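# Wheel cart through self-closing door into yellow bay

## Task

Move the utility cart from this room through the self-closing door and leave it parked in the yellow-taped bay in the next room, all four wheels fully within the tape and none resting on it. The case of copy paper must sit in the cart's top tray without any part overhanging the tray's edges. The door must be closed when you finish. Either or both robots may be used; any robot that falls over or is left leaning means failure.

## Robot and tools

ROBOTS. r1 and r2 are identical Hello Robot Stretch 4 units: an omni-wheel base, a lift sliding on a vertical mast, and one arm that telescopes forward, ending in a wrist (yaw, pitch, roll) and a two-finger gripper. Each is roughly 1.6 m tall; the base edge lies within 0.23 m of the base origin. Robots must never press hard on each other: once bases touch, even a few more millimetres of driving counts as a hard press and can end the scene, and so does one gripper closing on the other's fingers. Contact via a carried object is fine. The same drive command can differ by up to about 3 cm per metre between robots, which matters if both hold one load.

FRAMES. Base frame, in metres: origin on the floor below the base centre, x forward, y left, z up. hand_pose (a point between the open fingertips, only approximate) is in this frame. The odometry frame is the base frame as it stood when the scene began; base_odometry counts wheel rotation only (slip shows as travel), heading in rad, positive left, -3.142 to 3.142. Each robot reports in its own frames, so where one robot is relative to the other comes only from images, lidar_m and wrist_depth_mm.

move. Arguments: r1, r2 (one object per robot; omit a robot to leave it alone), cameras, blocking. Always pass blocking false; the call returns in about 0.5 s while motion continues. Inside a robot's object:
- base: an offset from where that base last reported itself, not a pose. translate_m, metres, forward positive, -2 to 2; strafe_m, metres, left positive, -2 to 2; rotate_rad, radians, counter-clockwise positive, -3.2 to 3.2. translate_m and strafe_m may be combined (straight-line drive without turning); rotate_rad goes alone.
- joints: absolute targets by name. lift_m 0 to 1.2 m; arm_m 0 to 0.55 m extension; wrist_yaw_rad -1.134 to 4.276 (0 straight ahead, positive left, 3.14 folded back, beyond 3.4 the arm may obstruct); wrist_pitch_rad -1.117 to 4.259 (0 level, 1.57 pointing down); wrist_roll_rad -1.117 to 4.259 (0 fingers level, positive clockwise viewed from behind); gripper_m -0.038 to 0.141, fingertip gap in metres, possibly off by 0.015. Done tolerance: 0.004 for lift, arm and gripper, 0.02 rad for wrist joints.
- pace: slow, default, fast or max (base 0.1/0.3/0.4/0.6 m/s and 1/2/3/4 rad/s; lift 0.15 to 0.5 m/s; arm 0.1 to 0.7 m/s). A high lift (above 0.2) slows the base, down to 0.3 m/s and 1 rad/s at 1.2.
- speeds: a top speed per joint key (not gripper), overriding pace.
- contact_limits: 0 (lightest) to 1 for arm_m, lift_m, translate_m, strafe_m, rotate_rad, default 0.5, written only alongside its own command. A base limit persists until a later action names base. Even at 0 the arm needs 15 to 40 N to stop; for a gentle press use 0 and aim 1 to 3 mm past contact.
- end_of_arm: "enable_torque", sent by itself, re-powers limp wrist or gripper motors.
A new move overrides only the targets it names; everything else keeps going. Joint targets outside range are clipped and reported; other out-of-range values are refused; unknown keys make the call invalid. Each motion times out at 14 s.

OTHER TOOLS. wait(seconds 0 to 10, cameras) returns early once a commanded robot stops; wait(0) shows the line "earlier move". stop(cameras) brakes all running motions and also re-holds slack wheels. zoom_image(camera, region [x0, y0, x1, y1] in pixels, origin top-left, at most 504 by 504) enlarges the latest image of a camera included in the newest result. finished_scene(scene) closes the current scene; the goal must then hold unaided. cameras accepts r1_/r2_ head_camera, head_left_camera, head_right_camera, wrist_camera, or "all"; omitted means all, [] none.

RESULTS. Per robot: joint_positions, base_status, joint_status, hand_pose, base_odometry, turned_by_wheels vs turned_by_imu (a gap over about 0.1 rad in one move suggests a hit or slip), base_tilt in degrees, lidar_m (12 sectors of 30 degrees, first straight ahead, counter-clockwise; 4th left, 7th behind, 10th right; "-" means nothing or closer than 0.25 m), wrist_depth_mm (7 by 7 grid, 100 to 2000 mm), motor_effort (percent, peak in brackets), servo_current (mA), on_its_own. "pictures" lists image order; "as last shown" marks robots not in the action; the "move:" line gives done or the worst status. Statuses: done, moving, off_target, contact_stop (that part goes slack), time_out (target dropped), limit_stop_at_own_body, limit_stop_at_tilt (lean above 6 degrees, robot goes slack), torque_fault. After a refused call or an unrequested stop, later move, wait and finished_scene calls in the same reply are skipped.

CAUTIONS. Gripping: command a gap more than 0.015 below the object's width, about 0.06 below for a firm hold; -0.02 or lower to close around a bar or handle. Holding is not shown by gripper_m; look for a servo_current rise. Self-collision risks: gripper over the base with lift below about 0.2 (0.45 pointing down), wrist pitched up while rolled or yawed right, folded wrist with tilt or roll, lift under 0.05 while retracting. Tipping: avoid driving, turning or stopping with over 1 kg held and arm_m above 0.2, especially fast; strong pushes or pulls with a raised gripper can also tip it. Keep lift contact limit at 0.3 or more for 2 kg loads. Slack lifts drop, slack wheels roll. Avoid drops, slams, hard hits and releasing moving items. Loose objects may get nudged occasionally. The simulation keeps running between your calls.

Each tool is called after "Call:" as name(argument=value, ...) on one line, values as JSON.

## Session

Call:
wait(seconds=0)

Scene clock: 0.00 s.
r1.base_odometry: x=+0.000 y=+0.000 heading=+0.000
r1.turned_by_wheels: +0.000
r1.turned_by_imu: +0.000
r1.base_tilt: forward=-1.6 right=+1.3
r1.lidar_m: 0.96 1.73 2.02 2.40 3.92 1.60 0.85 0.77 0.78 0.89 0.77 0.78
r1.base_status: not commanded
r1.joint_positions: lift_m=+0.124 arm_m=+0.000 wrist_yaw_rad=+3.194 wrist_pitch_rad=+0.002 wrist_roll_rad=+0.000 gripper_m=+0.056
r1.joint_status: not commanded
r1.measured_speeds: all 0
r1.motor_effort: lift_m=+19 arm_m=-4 wheel_0=-2 wheel_1=+1 wheel_2=+0
r1.servo_current: wrist_yaw_rad=59 wrist_pitch_rad=46 wrist_roll_rad=46 gripper_m=39
r1.hand_pose: x=-0.1216 y=+0.0722 z=+0.3019 quat_wxyz=(-0.026, -0.001, +0.000, +1.000) (m; r1's base frame)
r1.wrist_depth_mm: - 135 - - - - - / - 123 135 - - - - / - 121 191 - - - - / 110 136 194 - - - - / 137 - - - 1618 - - / 226 - 190 1098 188 1160 1118 / 224 163 750 798 768 768 759
r2.base_odometry: x=+0.000 y=+0.000 heading=+0.000
r2.turned_by_wheels: +0.000
r2.turned_by_imu: +0.000
r2.base_tilt: forward=-0.6 right=+0.1
r2.lidar_m: 1.29 1.32 1.58 2.33 2.36 2.78 1.41 1.41 2.77 2.39 2.42 1.48
r2.base_status: not commanded
r2.joint_positions: lift_m=+0.200 arm_m=+0.000 wrist_yaw_rad=+3.211 wrist_pitch_rad=+0.001 wrist_roll_rad=+0.000 gripper_m=+0.056
r2.joint_status: not commanded
r2.measured_speeds: all 0
r2.motor_effort: lift_m=+18 arm_m=-4 wheel_0=-1 wheel_1=+1 wheel_2=+1
r2.servo_current: wrist_yaw_rad=46 wrist_pitch_rad=39 wrist_roll_rad=52 gripper_m=52
r2.hand_pose: x=-0.1229 y=+0.0671 z=+0.3779 quat_wxyz=(-0.035, -0.001, +0.000, +0.999) (m; r2's base frame)
r2.wrist_depth_mm: - - 137 - - - - / - - 137 - - - - / - 109 138 - - - - / - 140 175 - - - - / 214 - - - - - - / 213 1281 196 1255 190 1336 1182 / 208 243 866 - - 854 878
pictures: r1_head_camera, r1_head_left_camera, r1_head_right_camera, r1_wrist_camera, r2_head_camera, r2_head_left_camera, r2_head_right_camera, r2_wrist_camera
Images, in order (width x height): r1_head_camera 420x560, r1_head_left_camera 420x672, r1_head_right_camera 420x672, r1_wrist_camera 616x392, r2_head_camera 420x560, r2_head_left_camera 420x672, r2_head_right_camera 420x672, r2_wrist_camera 616x392.

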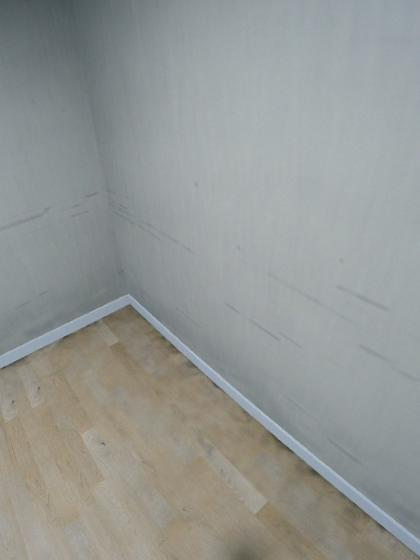

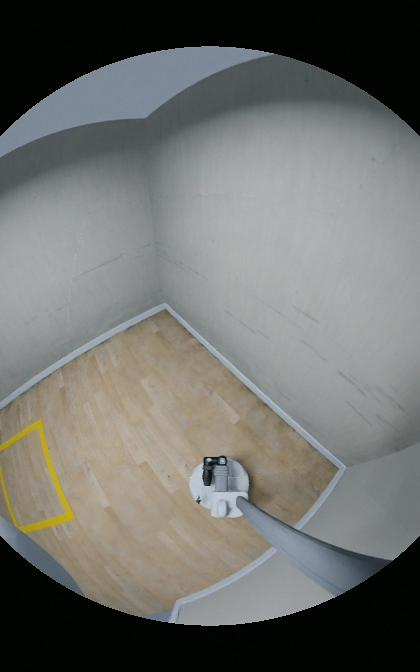

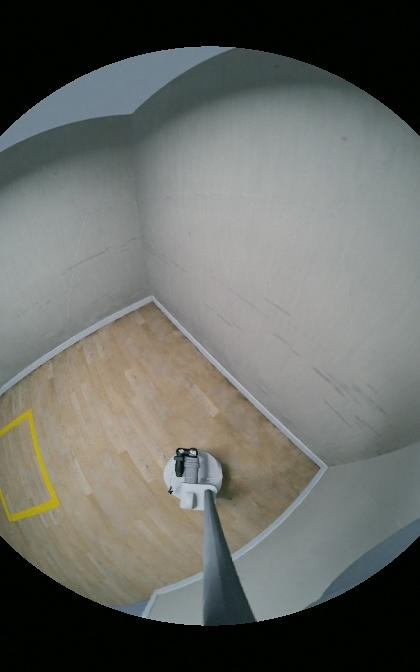

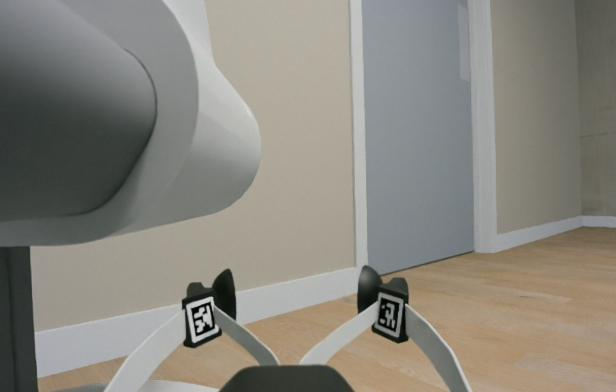

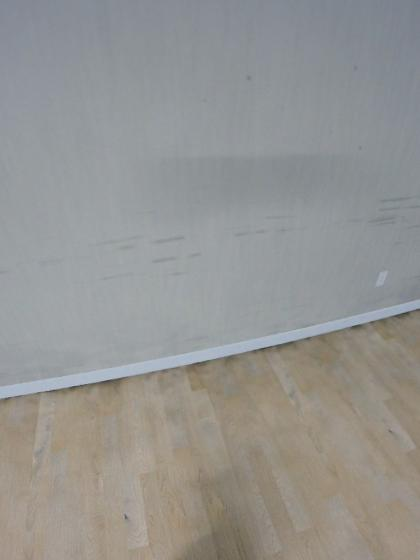

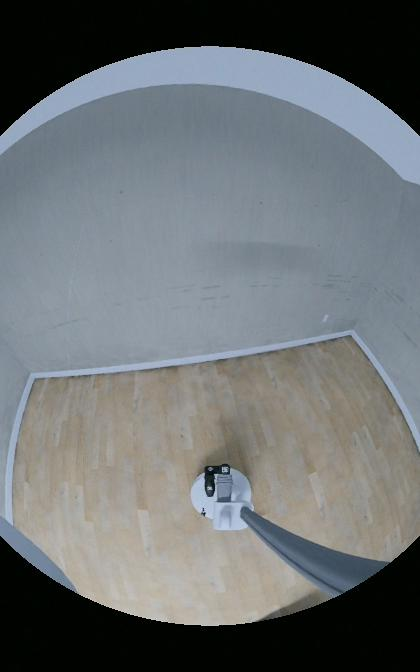

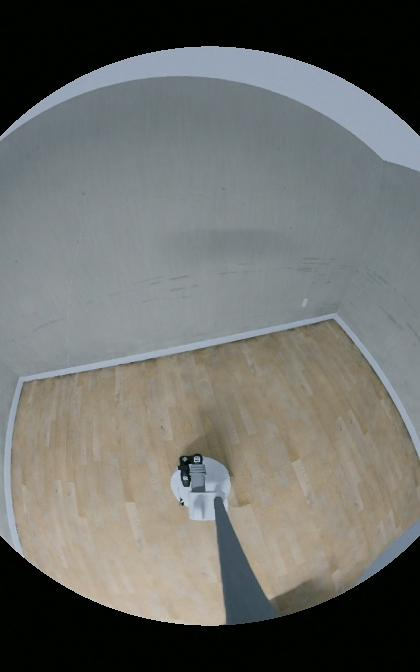

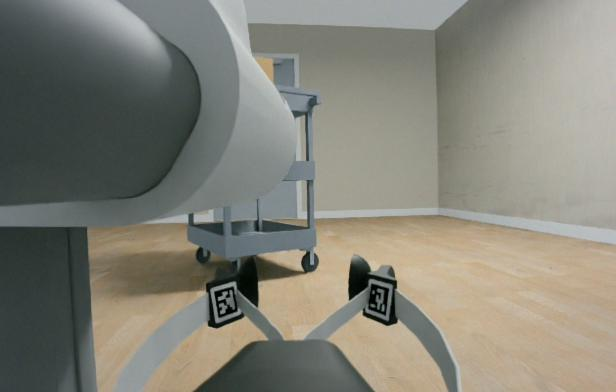

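Call:
move(blocking=false, r1={"base":{"rotate_rad":2.4},"joints":{"lift_m":0.4}}, r2={"base":{"rotate_rad":3.14},"joints":{"lift_m":0.4}}, cameras=[])

Call:
wait(seconds=3.5, cameras=["r1_head_camera","r1_head_left_camera","r2_head_camera","r2_head_left_camera"])

Scene clock: 11.07 s.
move: r1 moving; r2 moving
r1.base_odometry: x=+0.000 y=+0.000 heading=+0.253
r1.turned_by_wheels: +0.253
r1.turned_by_imu: +0.253
r1.base_tilt: forward=-1.6 right=+1.3
r1.lidar_m: 1.15 2.01 2.11 2.98 2.65 1.07 0.80 0.74 0.81 0.80 0.72 0.82
r1.base_status: rotate_rad moving
r1.joint_positions: lift_m=+0.162 arm_m=+0.000 wrist_yaw_rad=+3.194 wrist_pitch_rad=+0.002 wrist_roll_rad=+0.000 gripper_m=+0.056
r1.joint_status: lift_m moving
r1.measured_speeds: translate_m=+0.000 strafe_m=+0.000 rotate_rad=+0.974 lift_m=+0.146 arm_m=+0.000 wrist_yaw_rad=+0.000 wrist_pitch_rad=+0.000 wrist_roll_rad=+0.000
r1.motor_effort: lift_m=+24(27) arm_m=-4(4) wheel_0=-7(9) wheel_1=-6(7) wheel_2=-6(7)
r1.servo_current: wrist_yaw_rad=46(59) wrist_pitch_rad=39(52) wrist_roll_rad=33(65) gripper_m=39(46)
r1.hand_pose: x=-0.1216 y=+0.0722 z=+0.3395 quat_wxyz=(-0.026, -0.001, +0.000, +1.000) (m; r1's base frame)
r1.wrist_depth_mm: - 135 - - - - 1808 / - 123 135 - - - 1808 / - 121 192 - - - 1756 / 111 136 195 - - - 1808 / 137 - - - - - 1808 / 216 - 190 - 188 1229 1229 / 224 151 831 153 854 820 878
r2.base_odometry: x=+0.000 y=+0.000 heading=+0.252
r2.turned_by_wheels: +0.252
r2.turned_by_imu: +0.245
r2.base_tilt: forward=-0.7 right=+0.0
r2.lidar_m: 1.29 1.38 1.94 2.33 2.46 3.37 1.44 3.35 2.49 2.40 1.84 1.36
r2.base_status: rotate_rad moving
r2.joint_positions: lift_m=+0.238 arm_m=+0.000 wrist_yaw_rad=+3.211 wrist_pitch_rad=+0.001 wrist_roll_rad=+0.000 gripper_m=+0.056
r2.joint_status: lift_m moving
r2.measured_speeds: translate_m=+0.002 strafe_m=+0.000 rotate_rad=+0.977 lift_m=+0.146 arm_m=+0.000 wrist_yaw_rad=+0.000 wrist_pitch_rad=+0.000 wrist_roll_rad=+0.000
r2.motor_effort: lift_m=+23(25) arm_m=-4(4) wheel_0=-4(9) wheel_1=-10(10) wheel_2=-10(11)
r2.servo_current: wrist_yaw_rad=52(52) wrist_pitch_rad=46(46) wrist_roll_rad=52(65) gripper_m=46(52)
r2.hand_pose: x=-0.1229 y=+0.0671 z=+0.4157 quat_wxyz=(-0.035, -0.001, +0.000, +0.999) (m; r2's base frame)
r2.wrist_depth_mm: - - 137 - - - - / - - 137 1756 - - - / - 110 138 - - - - / - 140 176 - - - - / 215 - - - - - - / 213 1366 196 1430 190 1464 1281 / 210 242 1008 - - 976 946
pictures: none
No camera images: "cameras" was empty.

Scene clock: 13.07 s.
earlier move: r1 done; r2 moving
r1.base_odometry: x=+0.000 y=+0.000 heading=+2.400
r1.turned_by_wheels: +2.147
r1.turned_by_imu: +2.158
r1.base_tilt: forward=-1.6 right=+1.2
r1.lidar_m: 2.35 1.02 0.78 0.75 0.81 0.80 0.77 0.84 1.25 2.02 2.17 3.14
r1.base_status: done
r1.joint_positions: lift_m=+0.400 arm_m=+0.000 wrist_yaw_rad=+3.194 wrist_pitch_rad=+0.002 wrist_roll_rad=+0.000 gripper_m=+0.056
r1.joint_status: all done
r1.measured_speeds: all 0
r1.motor_effort: lift_m=+24(27) arm_m=-4(4) wheel_0=-2(10) wheel_1=-2(9) wheel_2=-1(8)
r1.servo_current: wrist_yaw_rad=52(65) wrist_pitch_rad=33(52) wrist_roll_rad=39(65) gripper_m=39(52)
r1.hand_pose: x=-0.1216 y=+0.0722 z=+0.5771 quat_wxyz=(-0.026, -0.001, +0.000, +1.000) (m; r1's base frame)
r1.wrist_depth_mm: - 135 - - - - - / - 123 135 - - - - / - 121 191 - - - - / 110 135 195 - - - - / 137 - - - - - - / 216 - 190 - 187 - - / - 140 - 137 - - -
r2.base_odometry: x=+0.000 y=+0.000 heading=+3.135
r2.turned_by_wheels: +2.883
r2.turned_by_imu: +2.806
r2.base_tilt: forward=-0.7 right=+0.0
r2.lidar_m: 1.44 1.39 2.80 2.37 2.40 1.53 1.31 1.33 1.50 2.34 2.33 2.74
r2.base_status: rotate_rad moving
r2.joint_positions: lift_m=+0.400 arm_m=+0.000 wrist_yaw_rad=+3.211 wrist_pitch_rad=+0.001 wrist_roll_rad=+0.000 gripper_m=+0.056
r2.joint_status: all done
r2.measured_speeds: translate_m=-0.001 strafe_m=+0.000 rotate_rad=+0.163 lift_m=+0.000 arm_m=+0.000 wrist_yaw_rad=+0.000 wrist_pitch_rad=+0.000 wrist_roll_rad=+0.000
r2.motor_effort: lift_m=+21(25) arm_m=-4(4) wheel_0=-4(10) wheel_1=-3(10) wheel_2=-5(13)
r2.servo_current: wrist_yaw_rad=46(52) wrist_pitch_rad=46(46) wrist_roll_rad=46(65) gripper_m=52(52)
r2.hand_pose: x=-0.1228 y=+0.0671 z=+0.5776 quat_wxyz=(-0.035, -0.001, +0.000, +0.999) (m; r2's base frame)
r2.wrist_depth_mm: - - 137 - - - - / - 107 137 - - - - / - 113 139 235 - - - / - 140 165 - - - - / 215 - - - - - - / 213 - 190 - 189 - 1618 / 211 125 1281 - - 1255 1281
wait: 2.00 of 3.5 s (r1 has come to rest)
pictures: r1_head_camera, r1_head_left_camera, r2_head_camera, r2_head_left_camera
Images, in order (width x height): r1_head_camera 420x560, r1_head_left_camera 420x672, r2_head_camera 420x560, r2_head_left_camera 420x672.

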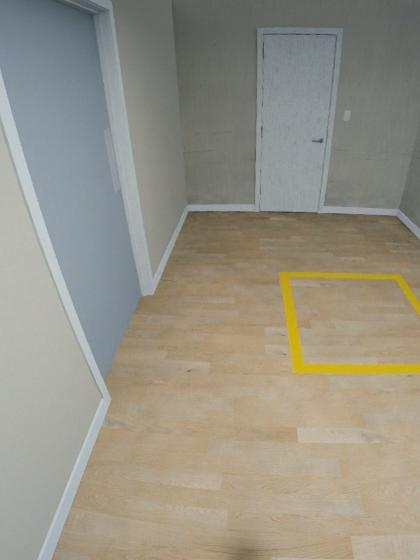

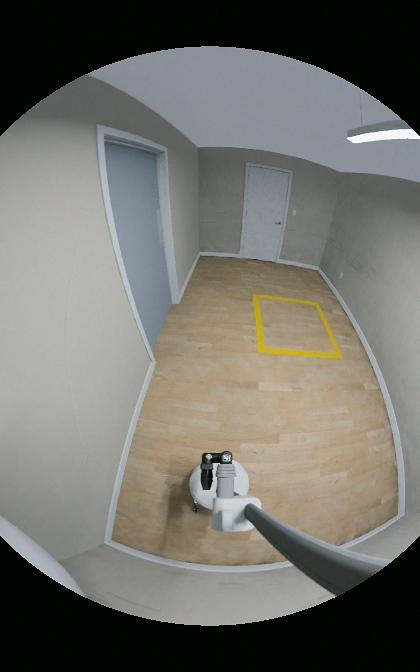

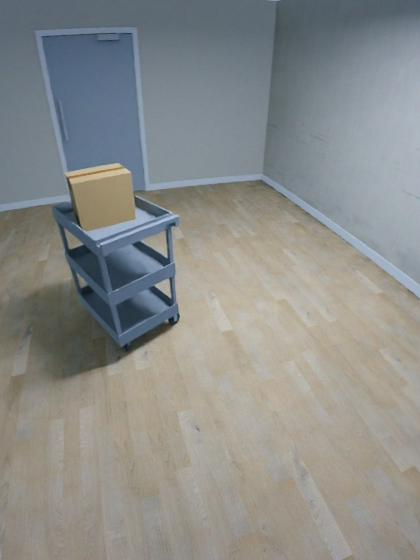

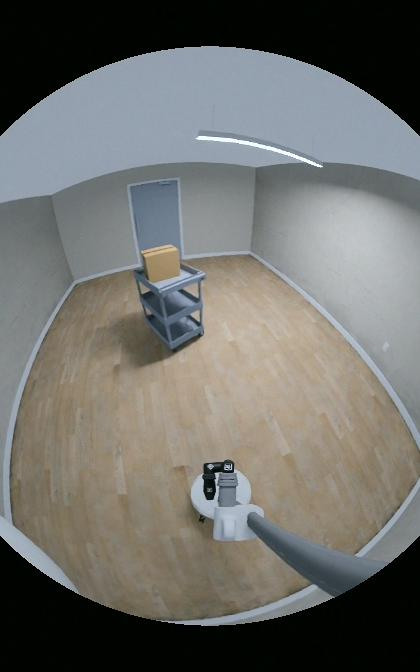

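Call:
zoom_image(camera="r2_head_camera", region=[20, 130, 220, 370])

Call:
zoom_image(camera="r1_head_camera", region=[0, 0, 240, 420])

Scaled by 2.100 from the camera's 420x560 image, which has a finer 1200x1600 frame.

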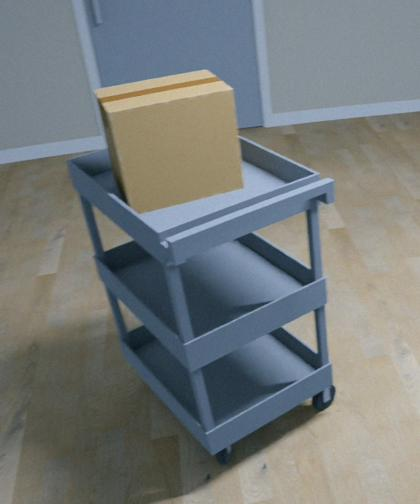

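Scaled by 1.200 from the camera's 420x560 image, which has a finer 600x800 frame.

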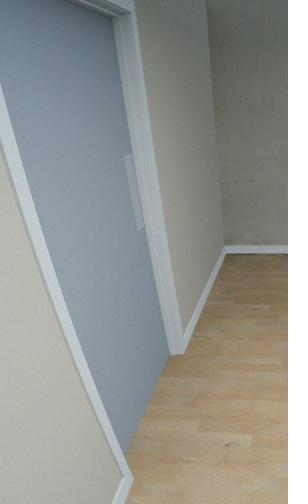

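Call:
move(blocking=false, r1={"base":{"translate_m":1.75},"pace":"fast"}, r2={"base":{"translate_m":0.92,"strafe_m":-0.25},"joints":{"lift_m":0.685,"wrist_yaw_rad":0,"gripper_m":0.08}}, cameras=[])

Call:
wait(seconds=4.5, cameras=["r2_head_camera"])

Call:
move(blocking=false, r2={"base":{"rotate_rad":0.84},"joints":{"wrist_roll_rad":1.57}}, cameras=[])

Call:
wait(seconds=3, cameras=["r1_head_camera","r1_head_left_camera","r2_head_camera"])

Scene clock: 50.40 s.
earlier move: r2 done
move: r1 moving; r2 moving
r1.base_odometry: x=-0.037 y=+0.034 heading=+2.400
r1.turned_by_wheels: +0.000
r1.turned_by_imu: +0.000
r1.base_tilt: forward=-1.6 right=+1.3
r1.lidar_m: 2.33 1.02 0.78 0.74 0.79 0.84 0.80 0.89 1.33 2.04 2.17 3.16
r1.base_status: translate_m moving
r1.joint_positions: lift_m=+0.400 arm_m=+0.000 wrist_yaw_rad=+3.194 wrist_pitch_rad=+0.002 wrist_roll_rad=+0.000 gripper_m=+0.056
r1.joint_status: not commanded
r1.measured_speeds: translate_m=+0.195 strafe_m=+0.000 rotate_rad=+0.000 lift_m=+0.000 arm_m=+0.000 wrist_yaw_rad=+0.000 wrist_pitch_rad=+0.000 wrist_roll_rad=+0.000
r1.motor_effort: lift_m=+24(24) arm_m=-4(4) wheel_0=+6(8) wheel_1=+7(9) wheel_2=-11(12)
r1.servo_current: wrist_yaw_rad=52(59) wrist_pitch_rad=39(46) wrist_roll_rad=46(59) gripper_m=39(46)
r1.hand_pose: x=-0.1216 y=+0.0722 z=+0.5771 quat_wxyz=(-0.026, -0.001, +0.000, +1.000) (m; r1's base frame)
r1.wrist_depth_mm: - 134 133 - - - - / - 117 133 - - - - / - 114 140 - - - - / 107 135 187 - - - - / 208 - - - - - - / 214 - 190 - 187 - - / 213 140 - 137 - - -
r2.base_odometry: x=-0.031 y=+0.009 heading=+3.139
r2.turned_by_wheels: +0.005
r2.turned_by_imu: +0.005
r2.base_tilt: forward=-0.7 right=+0.1
r2.lidar_m: 1.39 1.37 2.80 2.40 2.43 1.57 1.33 1.33 1.59 2.32 2.33 2.71
r2.base_status: translate_m moving; strafe_m moving
r2.joint_positions: lift_m=+0.438 arm_m=+0.000 wrist_yaw_rad=+2.650 wrist_pitch_rad=+0.001 wrist_roll_rad=+0.000 gripper_m=+0.073
r2.joint_status: lift_m moving; wrist_yaw_rad moving; gripper_m moving
r2.measured_speeds: translate_m=+0.121 strafe_m=-0.033 rotate_rad=+0.000 lift_m=+0.146 arm_m=+0.000 wrist_yaw_rad=-1.733 wrist_pitch_rad=+0.000 wrist_roll_rad=+0.000
r2.motor_effort: lift_m=+23(24) arm_m=-4(4) wheel_0=+6(8) wheel_1=+6(7) wheel_2=-11(13)
r2.servo_current: wrist_yaw_rad=91(137) wrist_pitch_rad=39(46) wrist_roll_rad=46(59) gripper_m=52(78)
r2.hand_pose: x=-0.0421 y=+0.2131 z=+0.6156 quat_wxyz=(+0.243, -0.001, +0.000, +0.970) (m; r2's base frame)
r2.wrist_depth_mm: - - - - - - - / 194 - - - - - - / 206 - - - - - - / 228 - - - - - - / - - - - - - - / - - 189 1661 195 - 1808 / - 1281 1336 - 1430 1281 1336
pictures: none
No camera images: "cameras" was empty.

Scene clock: 54.53 s.
earlier move: r1 moving; r2 done
r1.base_odometry: x=-1.210 y=+1.109 heading=+2.400
r1.turned_by_wheels: +0.000
r1.turned_by_imu: +0.000
r1.base_tilt: forward=-1.5 right=+1.3
r1.lidar_m: 1.98 0.84 0.74 0.69 0.77 1.00 2.39 2.59 2.21 2.16 2.29 2.33
r1.base_status: translate_m moving
r1.joint_positions: lift_m=+0.400 arm_m=+0.000 wrist_yaw_rad=+3.194 wrist_pitch_rad=+0.002 wrist_roll_rad=+0.000 gripper_m=+0.056
r1.joint_status: not commanded
r1.measured_speeds: translate_m=+0.302 strafe_m=+0.000 rotate_rad=+0.002 lift_m=+0.000 arm_m=+0.000 wrist_yaw_rad=+0.000 wrist_pitch_rad=+0.000 wrist_roll_rad=+0.000
r1.motor_effort: lift_m=+24(24) arm_m=-4(4) wheel_0=+2(10) wheel_1=+2(9) wheel_2=+0(13)
r1.servo_current: wrist_yaw_rad=46(78) wrist_pitch_rad=46(52) wrist_roll_rad=52(72) gripper_m=46(52)
r1.hand_pose: x=-0.1216 y=+0.0722 z=+0.5772 quat_wxyz=(-0.026, -0.001, +0.000, +1.000) (m; r1's base frame)
r1.wrist_depth_mm: - 133 133 - - - - / - 115 134 - - - - / - 116 152 - - - - / 109 135 191 - - - - / 208 - - - - - - / 224 - 194 - 188 1921 - / 223 1308 1336 154 1397 1281 -
r2.base_odometry: x=-0.919 y=+0.252 heading=+3.139
r2.turned_by_wheels: +0.000
r2.turned_by_imu: +0.002
r2.base_tilt: forward=-0.7 right=+0.0
r2.lidar_m: 3.64 0.72 0.75 2.86 2.87 2.50 2.11 2.14 2.18 1.85 1.86 2.19
r2.base_status: done
r2.joint_positions: lift_m=+0.685 arm_m=+0.000 wrist_yaw_rad=+0.003 wrist_pitch_rad=+0.001 wrist_roll_rad=+0.000 gripper_m=+0.080
r2.joint_status: all done
r2.measured_speeds: all 0
r2.motor_effort: lift_m=+21(26) arm_m=-4(4) wheel_0=+2(14) wheel_1=+4(7) wheel_2=-1(14)
r2.servo_current: wrist_yaw_rad=39(137) wrist_pitch_rad=39(46) wrist_roll_rad=46(59) gripper_m=52(78)
r2.hand_pose: x=+0.4596 y=-0.0866 z=+0.8626 quat_wxyz=(+1.000, +0.000, +0.001, +0.001) (m; r2's base frame)
r2.wrist_depth_mm: - - - - - - - / - - - - - - - / - - - - - - - / - - - - - - - / - - - - - - - / - - 193 - 192 - - / 1808 1863 1921 - 1863 1808 1708
wait: 4.13 of 4.5 s (r2 has come to rest)
pictures: r2_head_camera
Images, in order (width x height): r2_head_camera 420x560.

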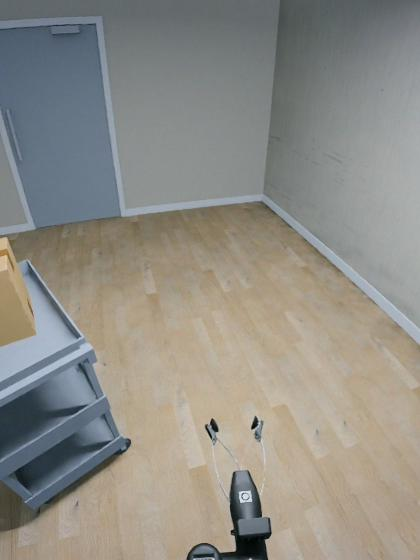

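Scene clock: 55.03 s.
earlier move: r1 moving
move: r2 moving
r1.base_odometry: x=-1.282 y=+1.175 heading=+2.400
r1.turned_by_wheels: +0.000
r1.turned_by_imu: +0.000
r1.base_tilt: forward=-1.6 right=+1.3
r1.lidar_m: 1.95 0.81 0.71 0.70 0.76 0.99 2.50 2.70 2.21 2.16 2.27 2.24
r1.base_status: translate_m moving
r1.joint_positions: lift_m=+0.400 arm_m=+0.000 wrist_yaw_rad=+3.194 wrist_pitch_rad=+0.002 wrist_roll_rad=+0.000 gripper_m=+0.056
r1.joint_status: not commanded
r1.measured_speeds: translate_m=+0.100 strafe_m=+0.000 rotate_rad=+0.001 lift_m=+0.000 arm_m=+0.000 wrist_yaw_rad=+0.000 wrist_pitch_rad=+0.000 wrist_roll_rad=+0.000
r1.motor_effort: lift_m=+24(24) arm_m=-4(4) wheel_0=+1(3) wheel_1=+1(4) wheel_2=+3(3)
r1.servo_current: wrist_yaw_rad=39(59) wrist_pitch_rad=46(52) wrist_roll_rad=46(52) gripper_m=39(46)
r1.hand_pose: x=-0.1216 y=+0.0722 z=+0.5772 quat_wxyz=(-0.026, -0.001, +0.000, +1.000) (m; r1's base frame)
r1.wrist_depth_mm: - 135 - - - - - / - 123 146 - - - - / - 121 192 - - - - / 111 135 206 - - - - / 216 - - - - - - / 1756 - 193 - 187 - - / 1308 1308 1308 153 1366 1205 -
r2.base_odometry: x=-0.919 y=+0.252 heading=-2.892
r2.turned_by_wheels: +0.252
r2.turned_by_imu: +0.245
r2.base_tilt: forward=-0.7 right=+0.0
r2.lidar_m: 0.74 0.71 3.00 2.85 2.99 2.24 2.15 2.24 1.97 1.85 1.95 2.68
r2.base_status: rotate_rad moving
r2.joint_positions: lift_m=+0.685 arm_m=+0.000 wrist_yaw_rad=+0.003 wrist_pitch_rad=+0.001 wrist_roll_rad=+0.588 gripper_m=+0.080
r2.joint_status: wrist_roll_rad moving
r2.measured_speeds: translate_m=+0.002 strafe_m=+0.001 rotate_rad=+0.980 lift_m=+0.000 arm_m=+0.000 wrist_yaw_rad=+0.000 wrist_pitch_rad=+0.000 wrist_roll_rad=+1.820
r2.motor_effort: lift_m=+21(21) arm_m=-4(4) wheel_0=-7(8) wheel_1=-8(11) wheel_2=-12(12)
r2.servo_current: wrist_yaw_rad=52(52) wrist_pitch_rad=39(46) wrist_roll_rad=65(85) gripper_m=52(59)
r2.hand_pose: x=+0.4595 y=-0.0867 z=+0.8626 quat_wxyz=(+0.957, +0.290, +0.001, +0.001) (m; r2's base frame)
r2.wrist_depth_mm: - - - - - - - / - - - - - - - / - - - - - - - / - - - - - - - / 750 - - - - - 1661 / 691 741 192 - 193 1661 1336 / 683 488 - - 1618 1397 1138
pictures: none
No camera images: "cameras" was empty.

Scene clock: 55.57 s.
earlier move: r1 done; r2 moving
r1.base_odometry: x=-1.290 y=+1.182 heading=+2.400
r1.turned_by_wheels: +0.000
r1.turned_by_imu: +0.000
r1.base_tilt: forward=-1.6 right=+1.2
r1.lidar_m: 1.94 0.83 0.69 0.68 0.77 0.97 2.49 2.71 2.21 2.15 2.30 2.22
r1.base_status: done
r1.joint_positions: lift_m=+0.400 arm_m=+0.000 wrist_yaw_rad=+3.194 wrist_pitch_rad=+0.002 wrist_roll_rad=+0.000 gripper_m=+0.056
r1.joint_status: not commanded
r1.measured_speeds: all 0
r1.motor_effort: lift_m=+24(24) arm_m=-4(4) wheel_0=+0(3) wheel_1=+1(4) wheel_2=+1(3)
r1.servo_current: wrist_yaw_rad=59(59) wrist_pitch_rad=46(52) wrist_roll_rad=46(65) gripper_m=46(46)
r1.hand_pose: x=-0.1216 y=+0.0722 z=+0.5772 quat_wxyz=(-0.026, -0.001, +0.000, +1.000) (m; r1's base frame)
r1.wrist_depth_mm: - 135 - - - - - / - 123 146 - - - - / - 121 191 - - - - / 111 135 207 - - - - / 217 - - - - - - / 1808 - 193 - 186 - - / 1308 1336 1336 153 1366 1205 -
r2.base_odometry: x=-0.919 y=+0.252 heading=-2.372
r2.turned_by_wheels: +0.520
r2.turned_by_imu: +0.507
r2.base_tilt: forward=-0.7 right=+0.1
r2.lidar_m: 0.73 2.99 2.84 2.99 2.21 2.13 2.23 1.97 1.87 1.92 2.66 0.76
r2.base_status: rotate_rad moving
r2.joint_positions: lift_m=+0.685 arm_m=+0.000 wrist_yaw_rad=+0.003 wrist_pitch_rad=+0.001 wrist_roll_rad=+1.501 gripper_m=+0.080
r2.joint_status: wrist_roll_rad moving
r2.measured_speeds: translate_m=-0.001 strafe_m=+0.000 rotate_rad=+0.559 lift_m=+0.000 arm_m=+0.000 wrist_yaw_rad=+0.000 wrist_pitch_rad=+0.000 wrist_roll_rad=+1.059
r2.motor_effort: lift_m=+21(21) arm_m=-4(4) wheel_0=-4(10) wheel_1=-3(11) wheel_2=-4(12)
r2.servo_current: wrist_yaw_rad=46(52) wrist_pitch_rad=33(46) wrist_roll_rad=72(98) gripper_m=52(59)
r2.hand_pose: x=+0.4595 y=-0.0867 z=+0.8626 quat_wxyz=(+0.731, +0.682, +0.001, +0.001) (m; r2's base frame)
r2.wrist_depth_mm: - - - - - 1921 1281 / - - - - - 1863 1255 / - - - 554 - 1464 549 / - - 768 559 1182 - 554 / - - 788 569 - 564 564 / - - 194 574 190 574 569 / - - - - - - 1078
wait: 0.53 of 3 s (r1 has come to rest)
pictures: r1_head_camera, r1_head_left_camera, r2_head_camera
Images, in order (width x height): r1_head_camera 420x560, r1_head_left_camera 420x672, r2_head_camera 420x560.

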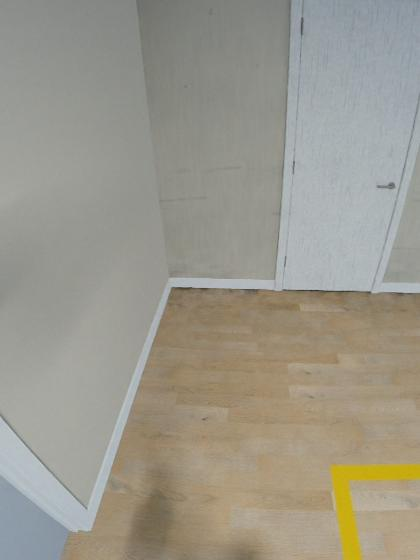

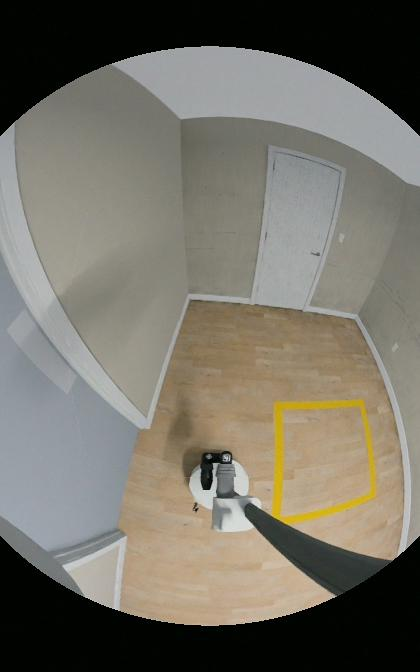

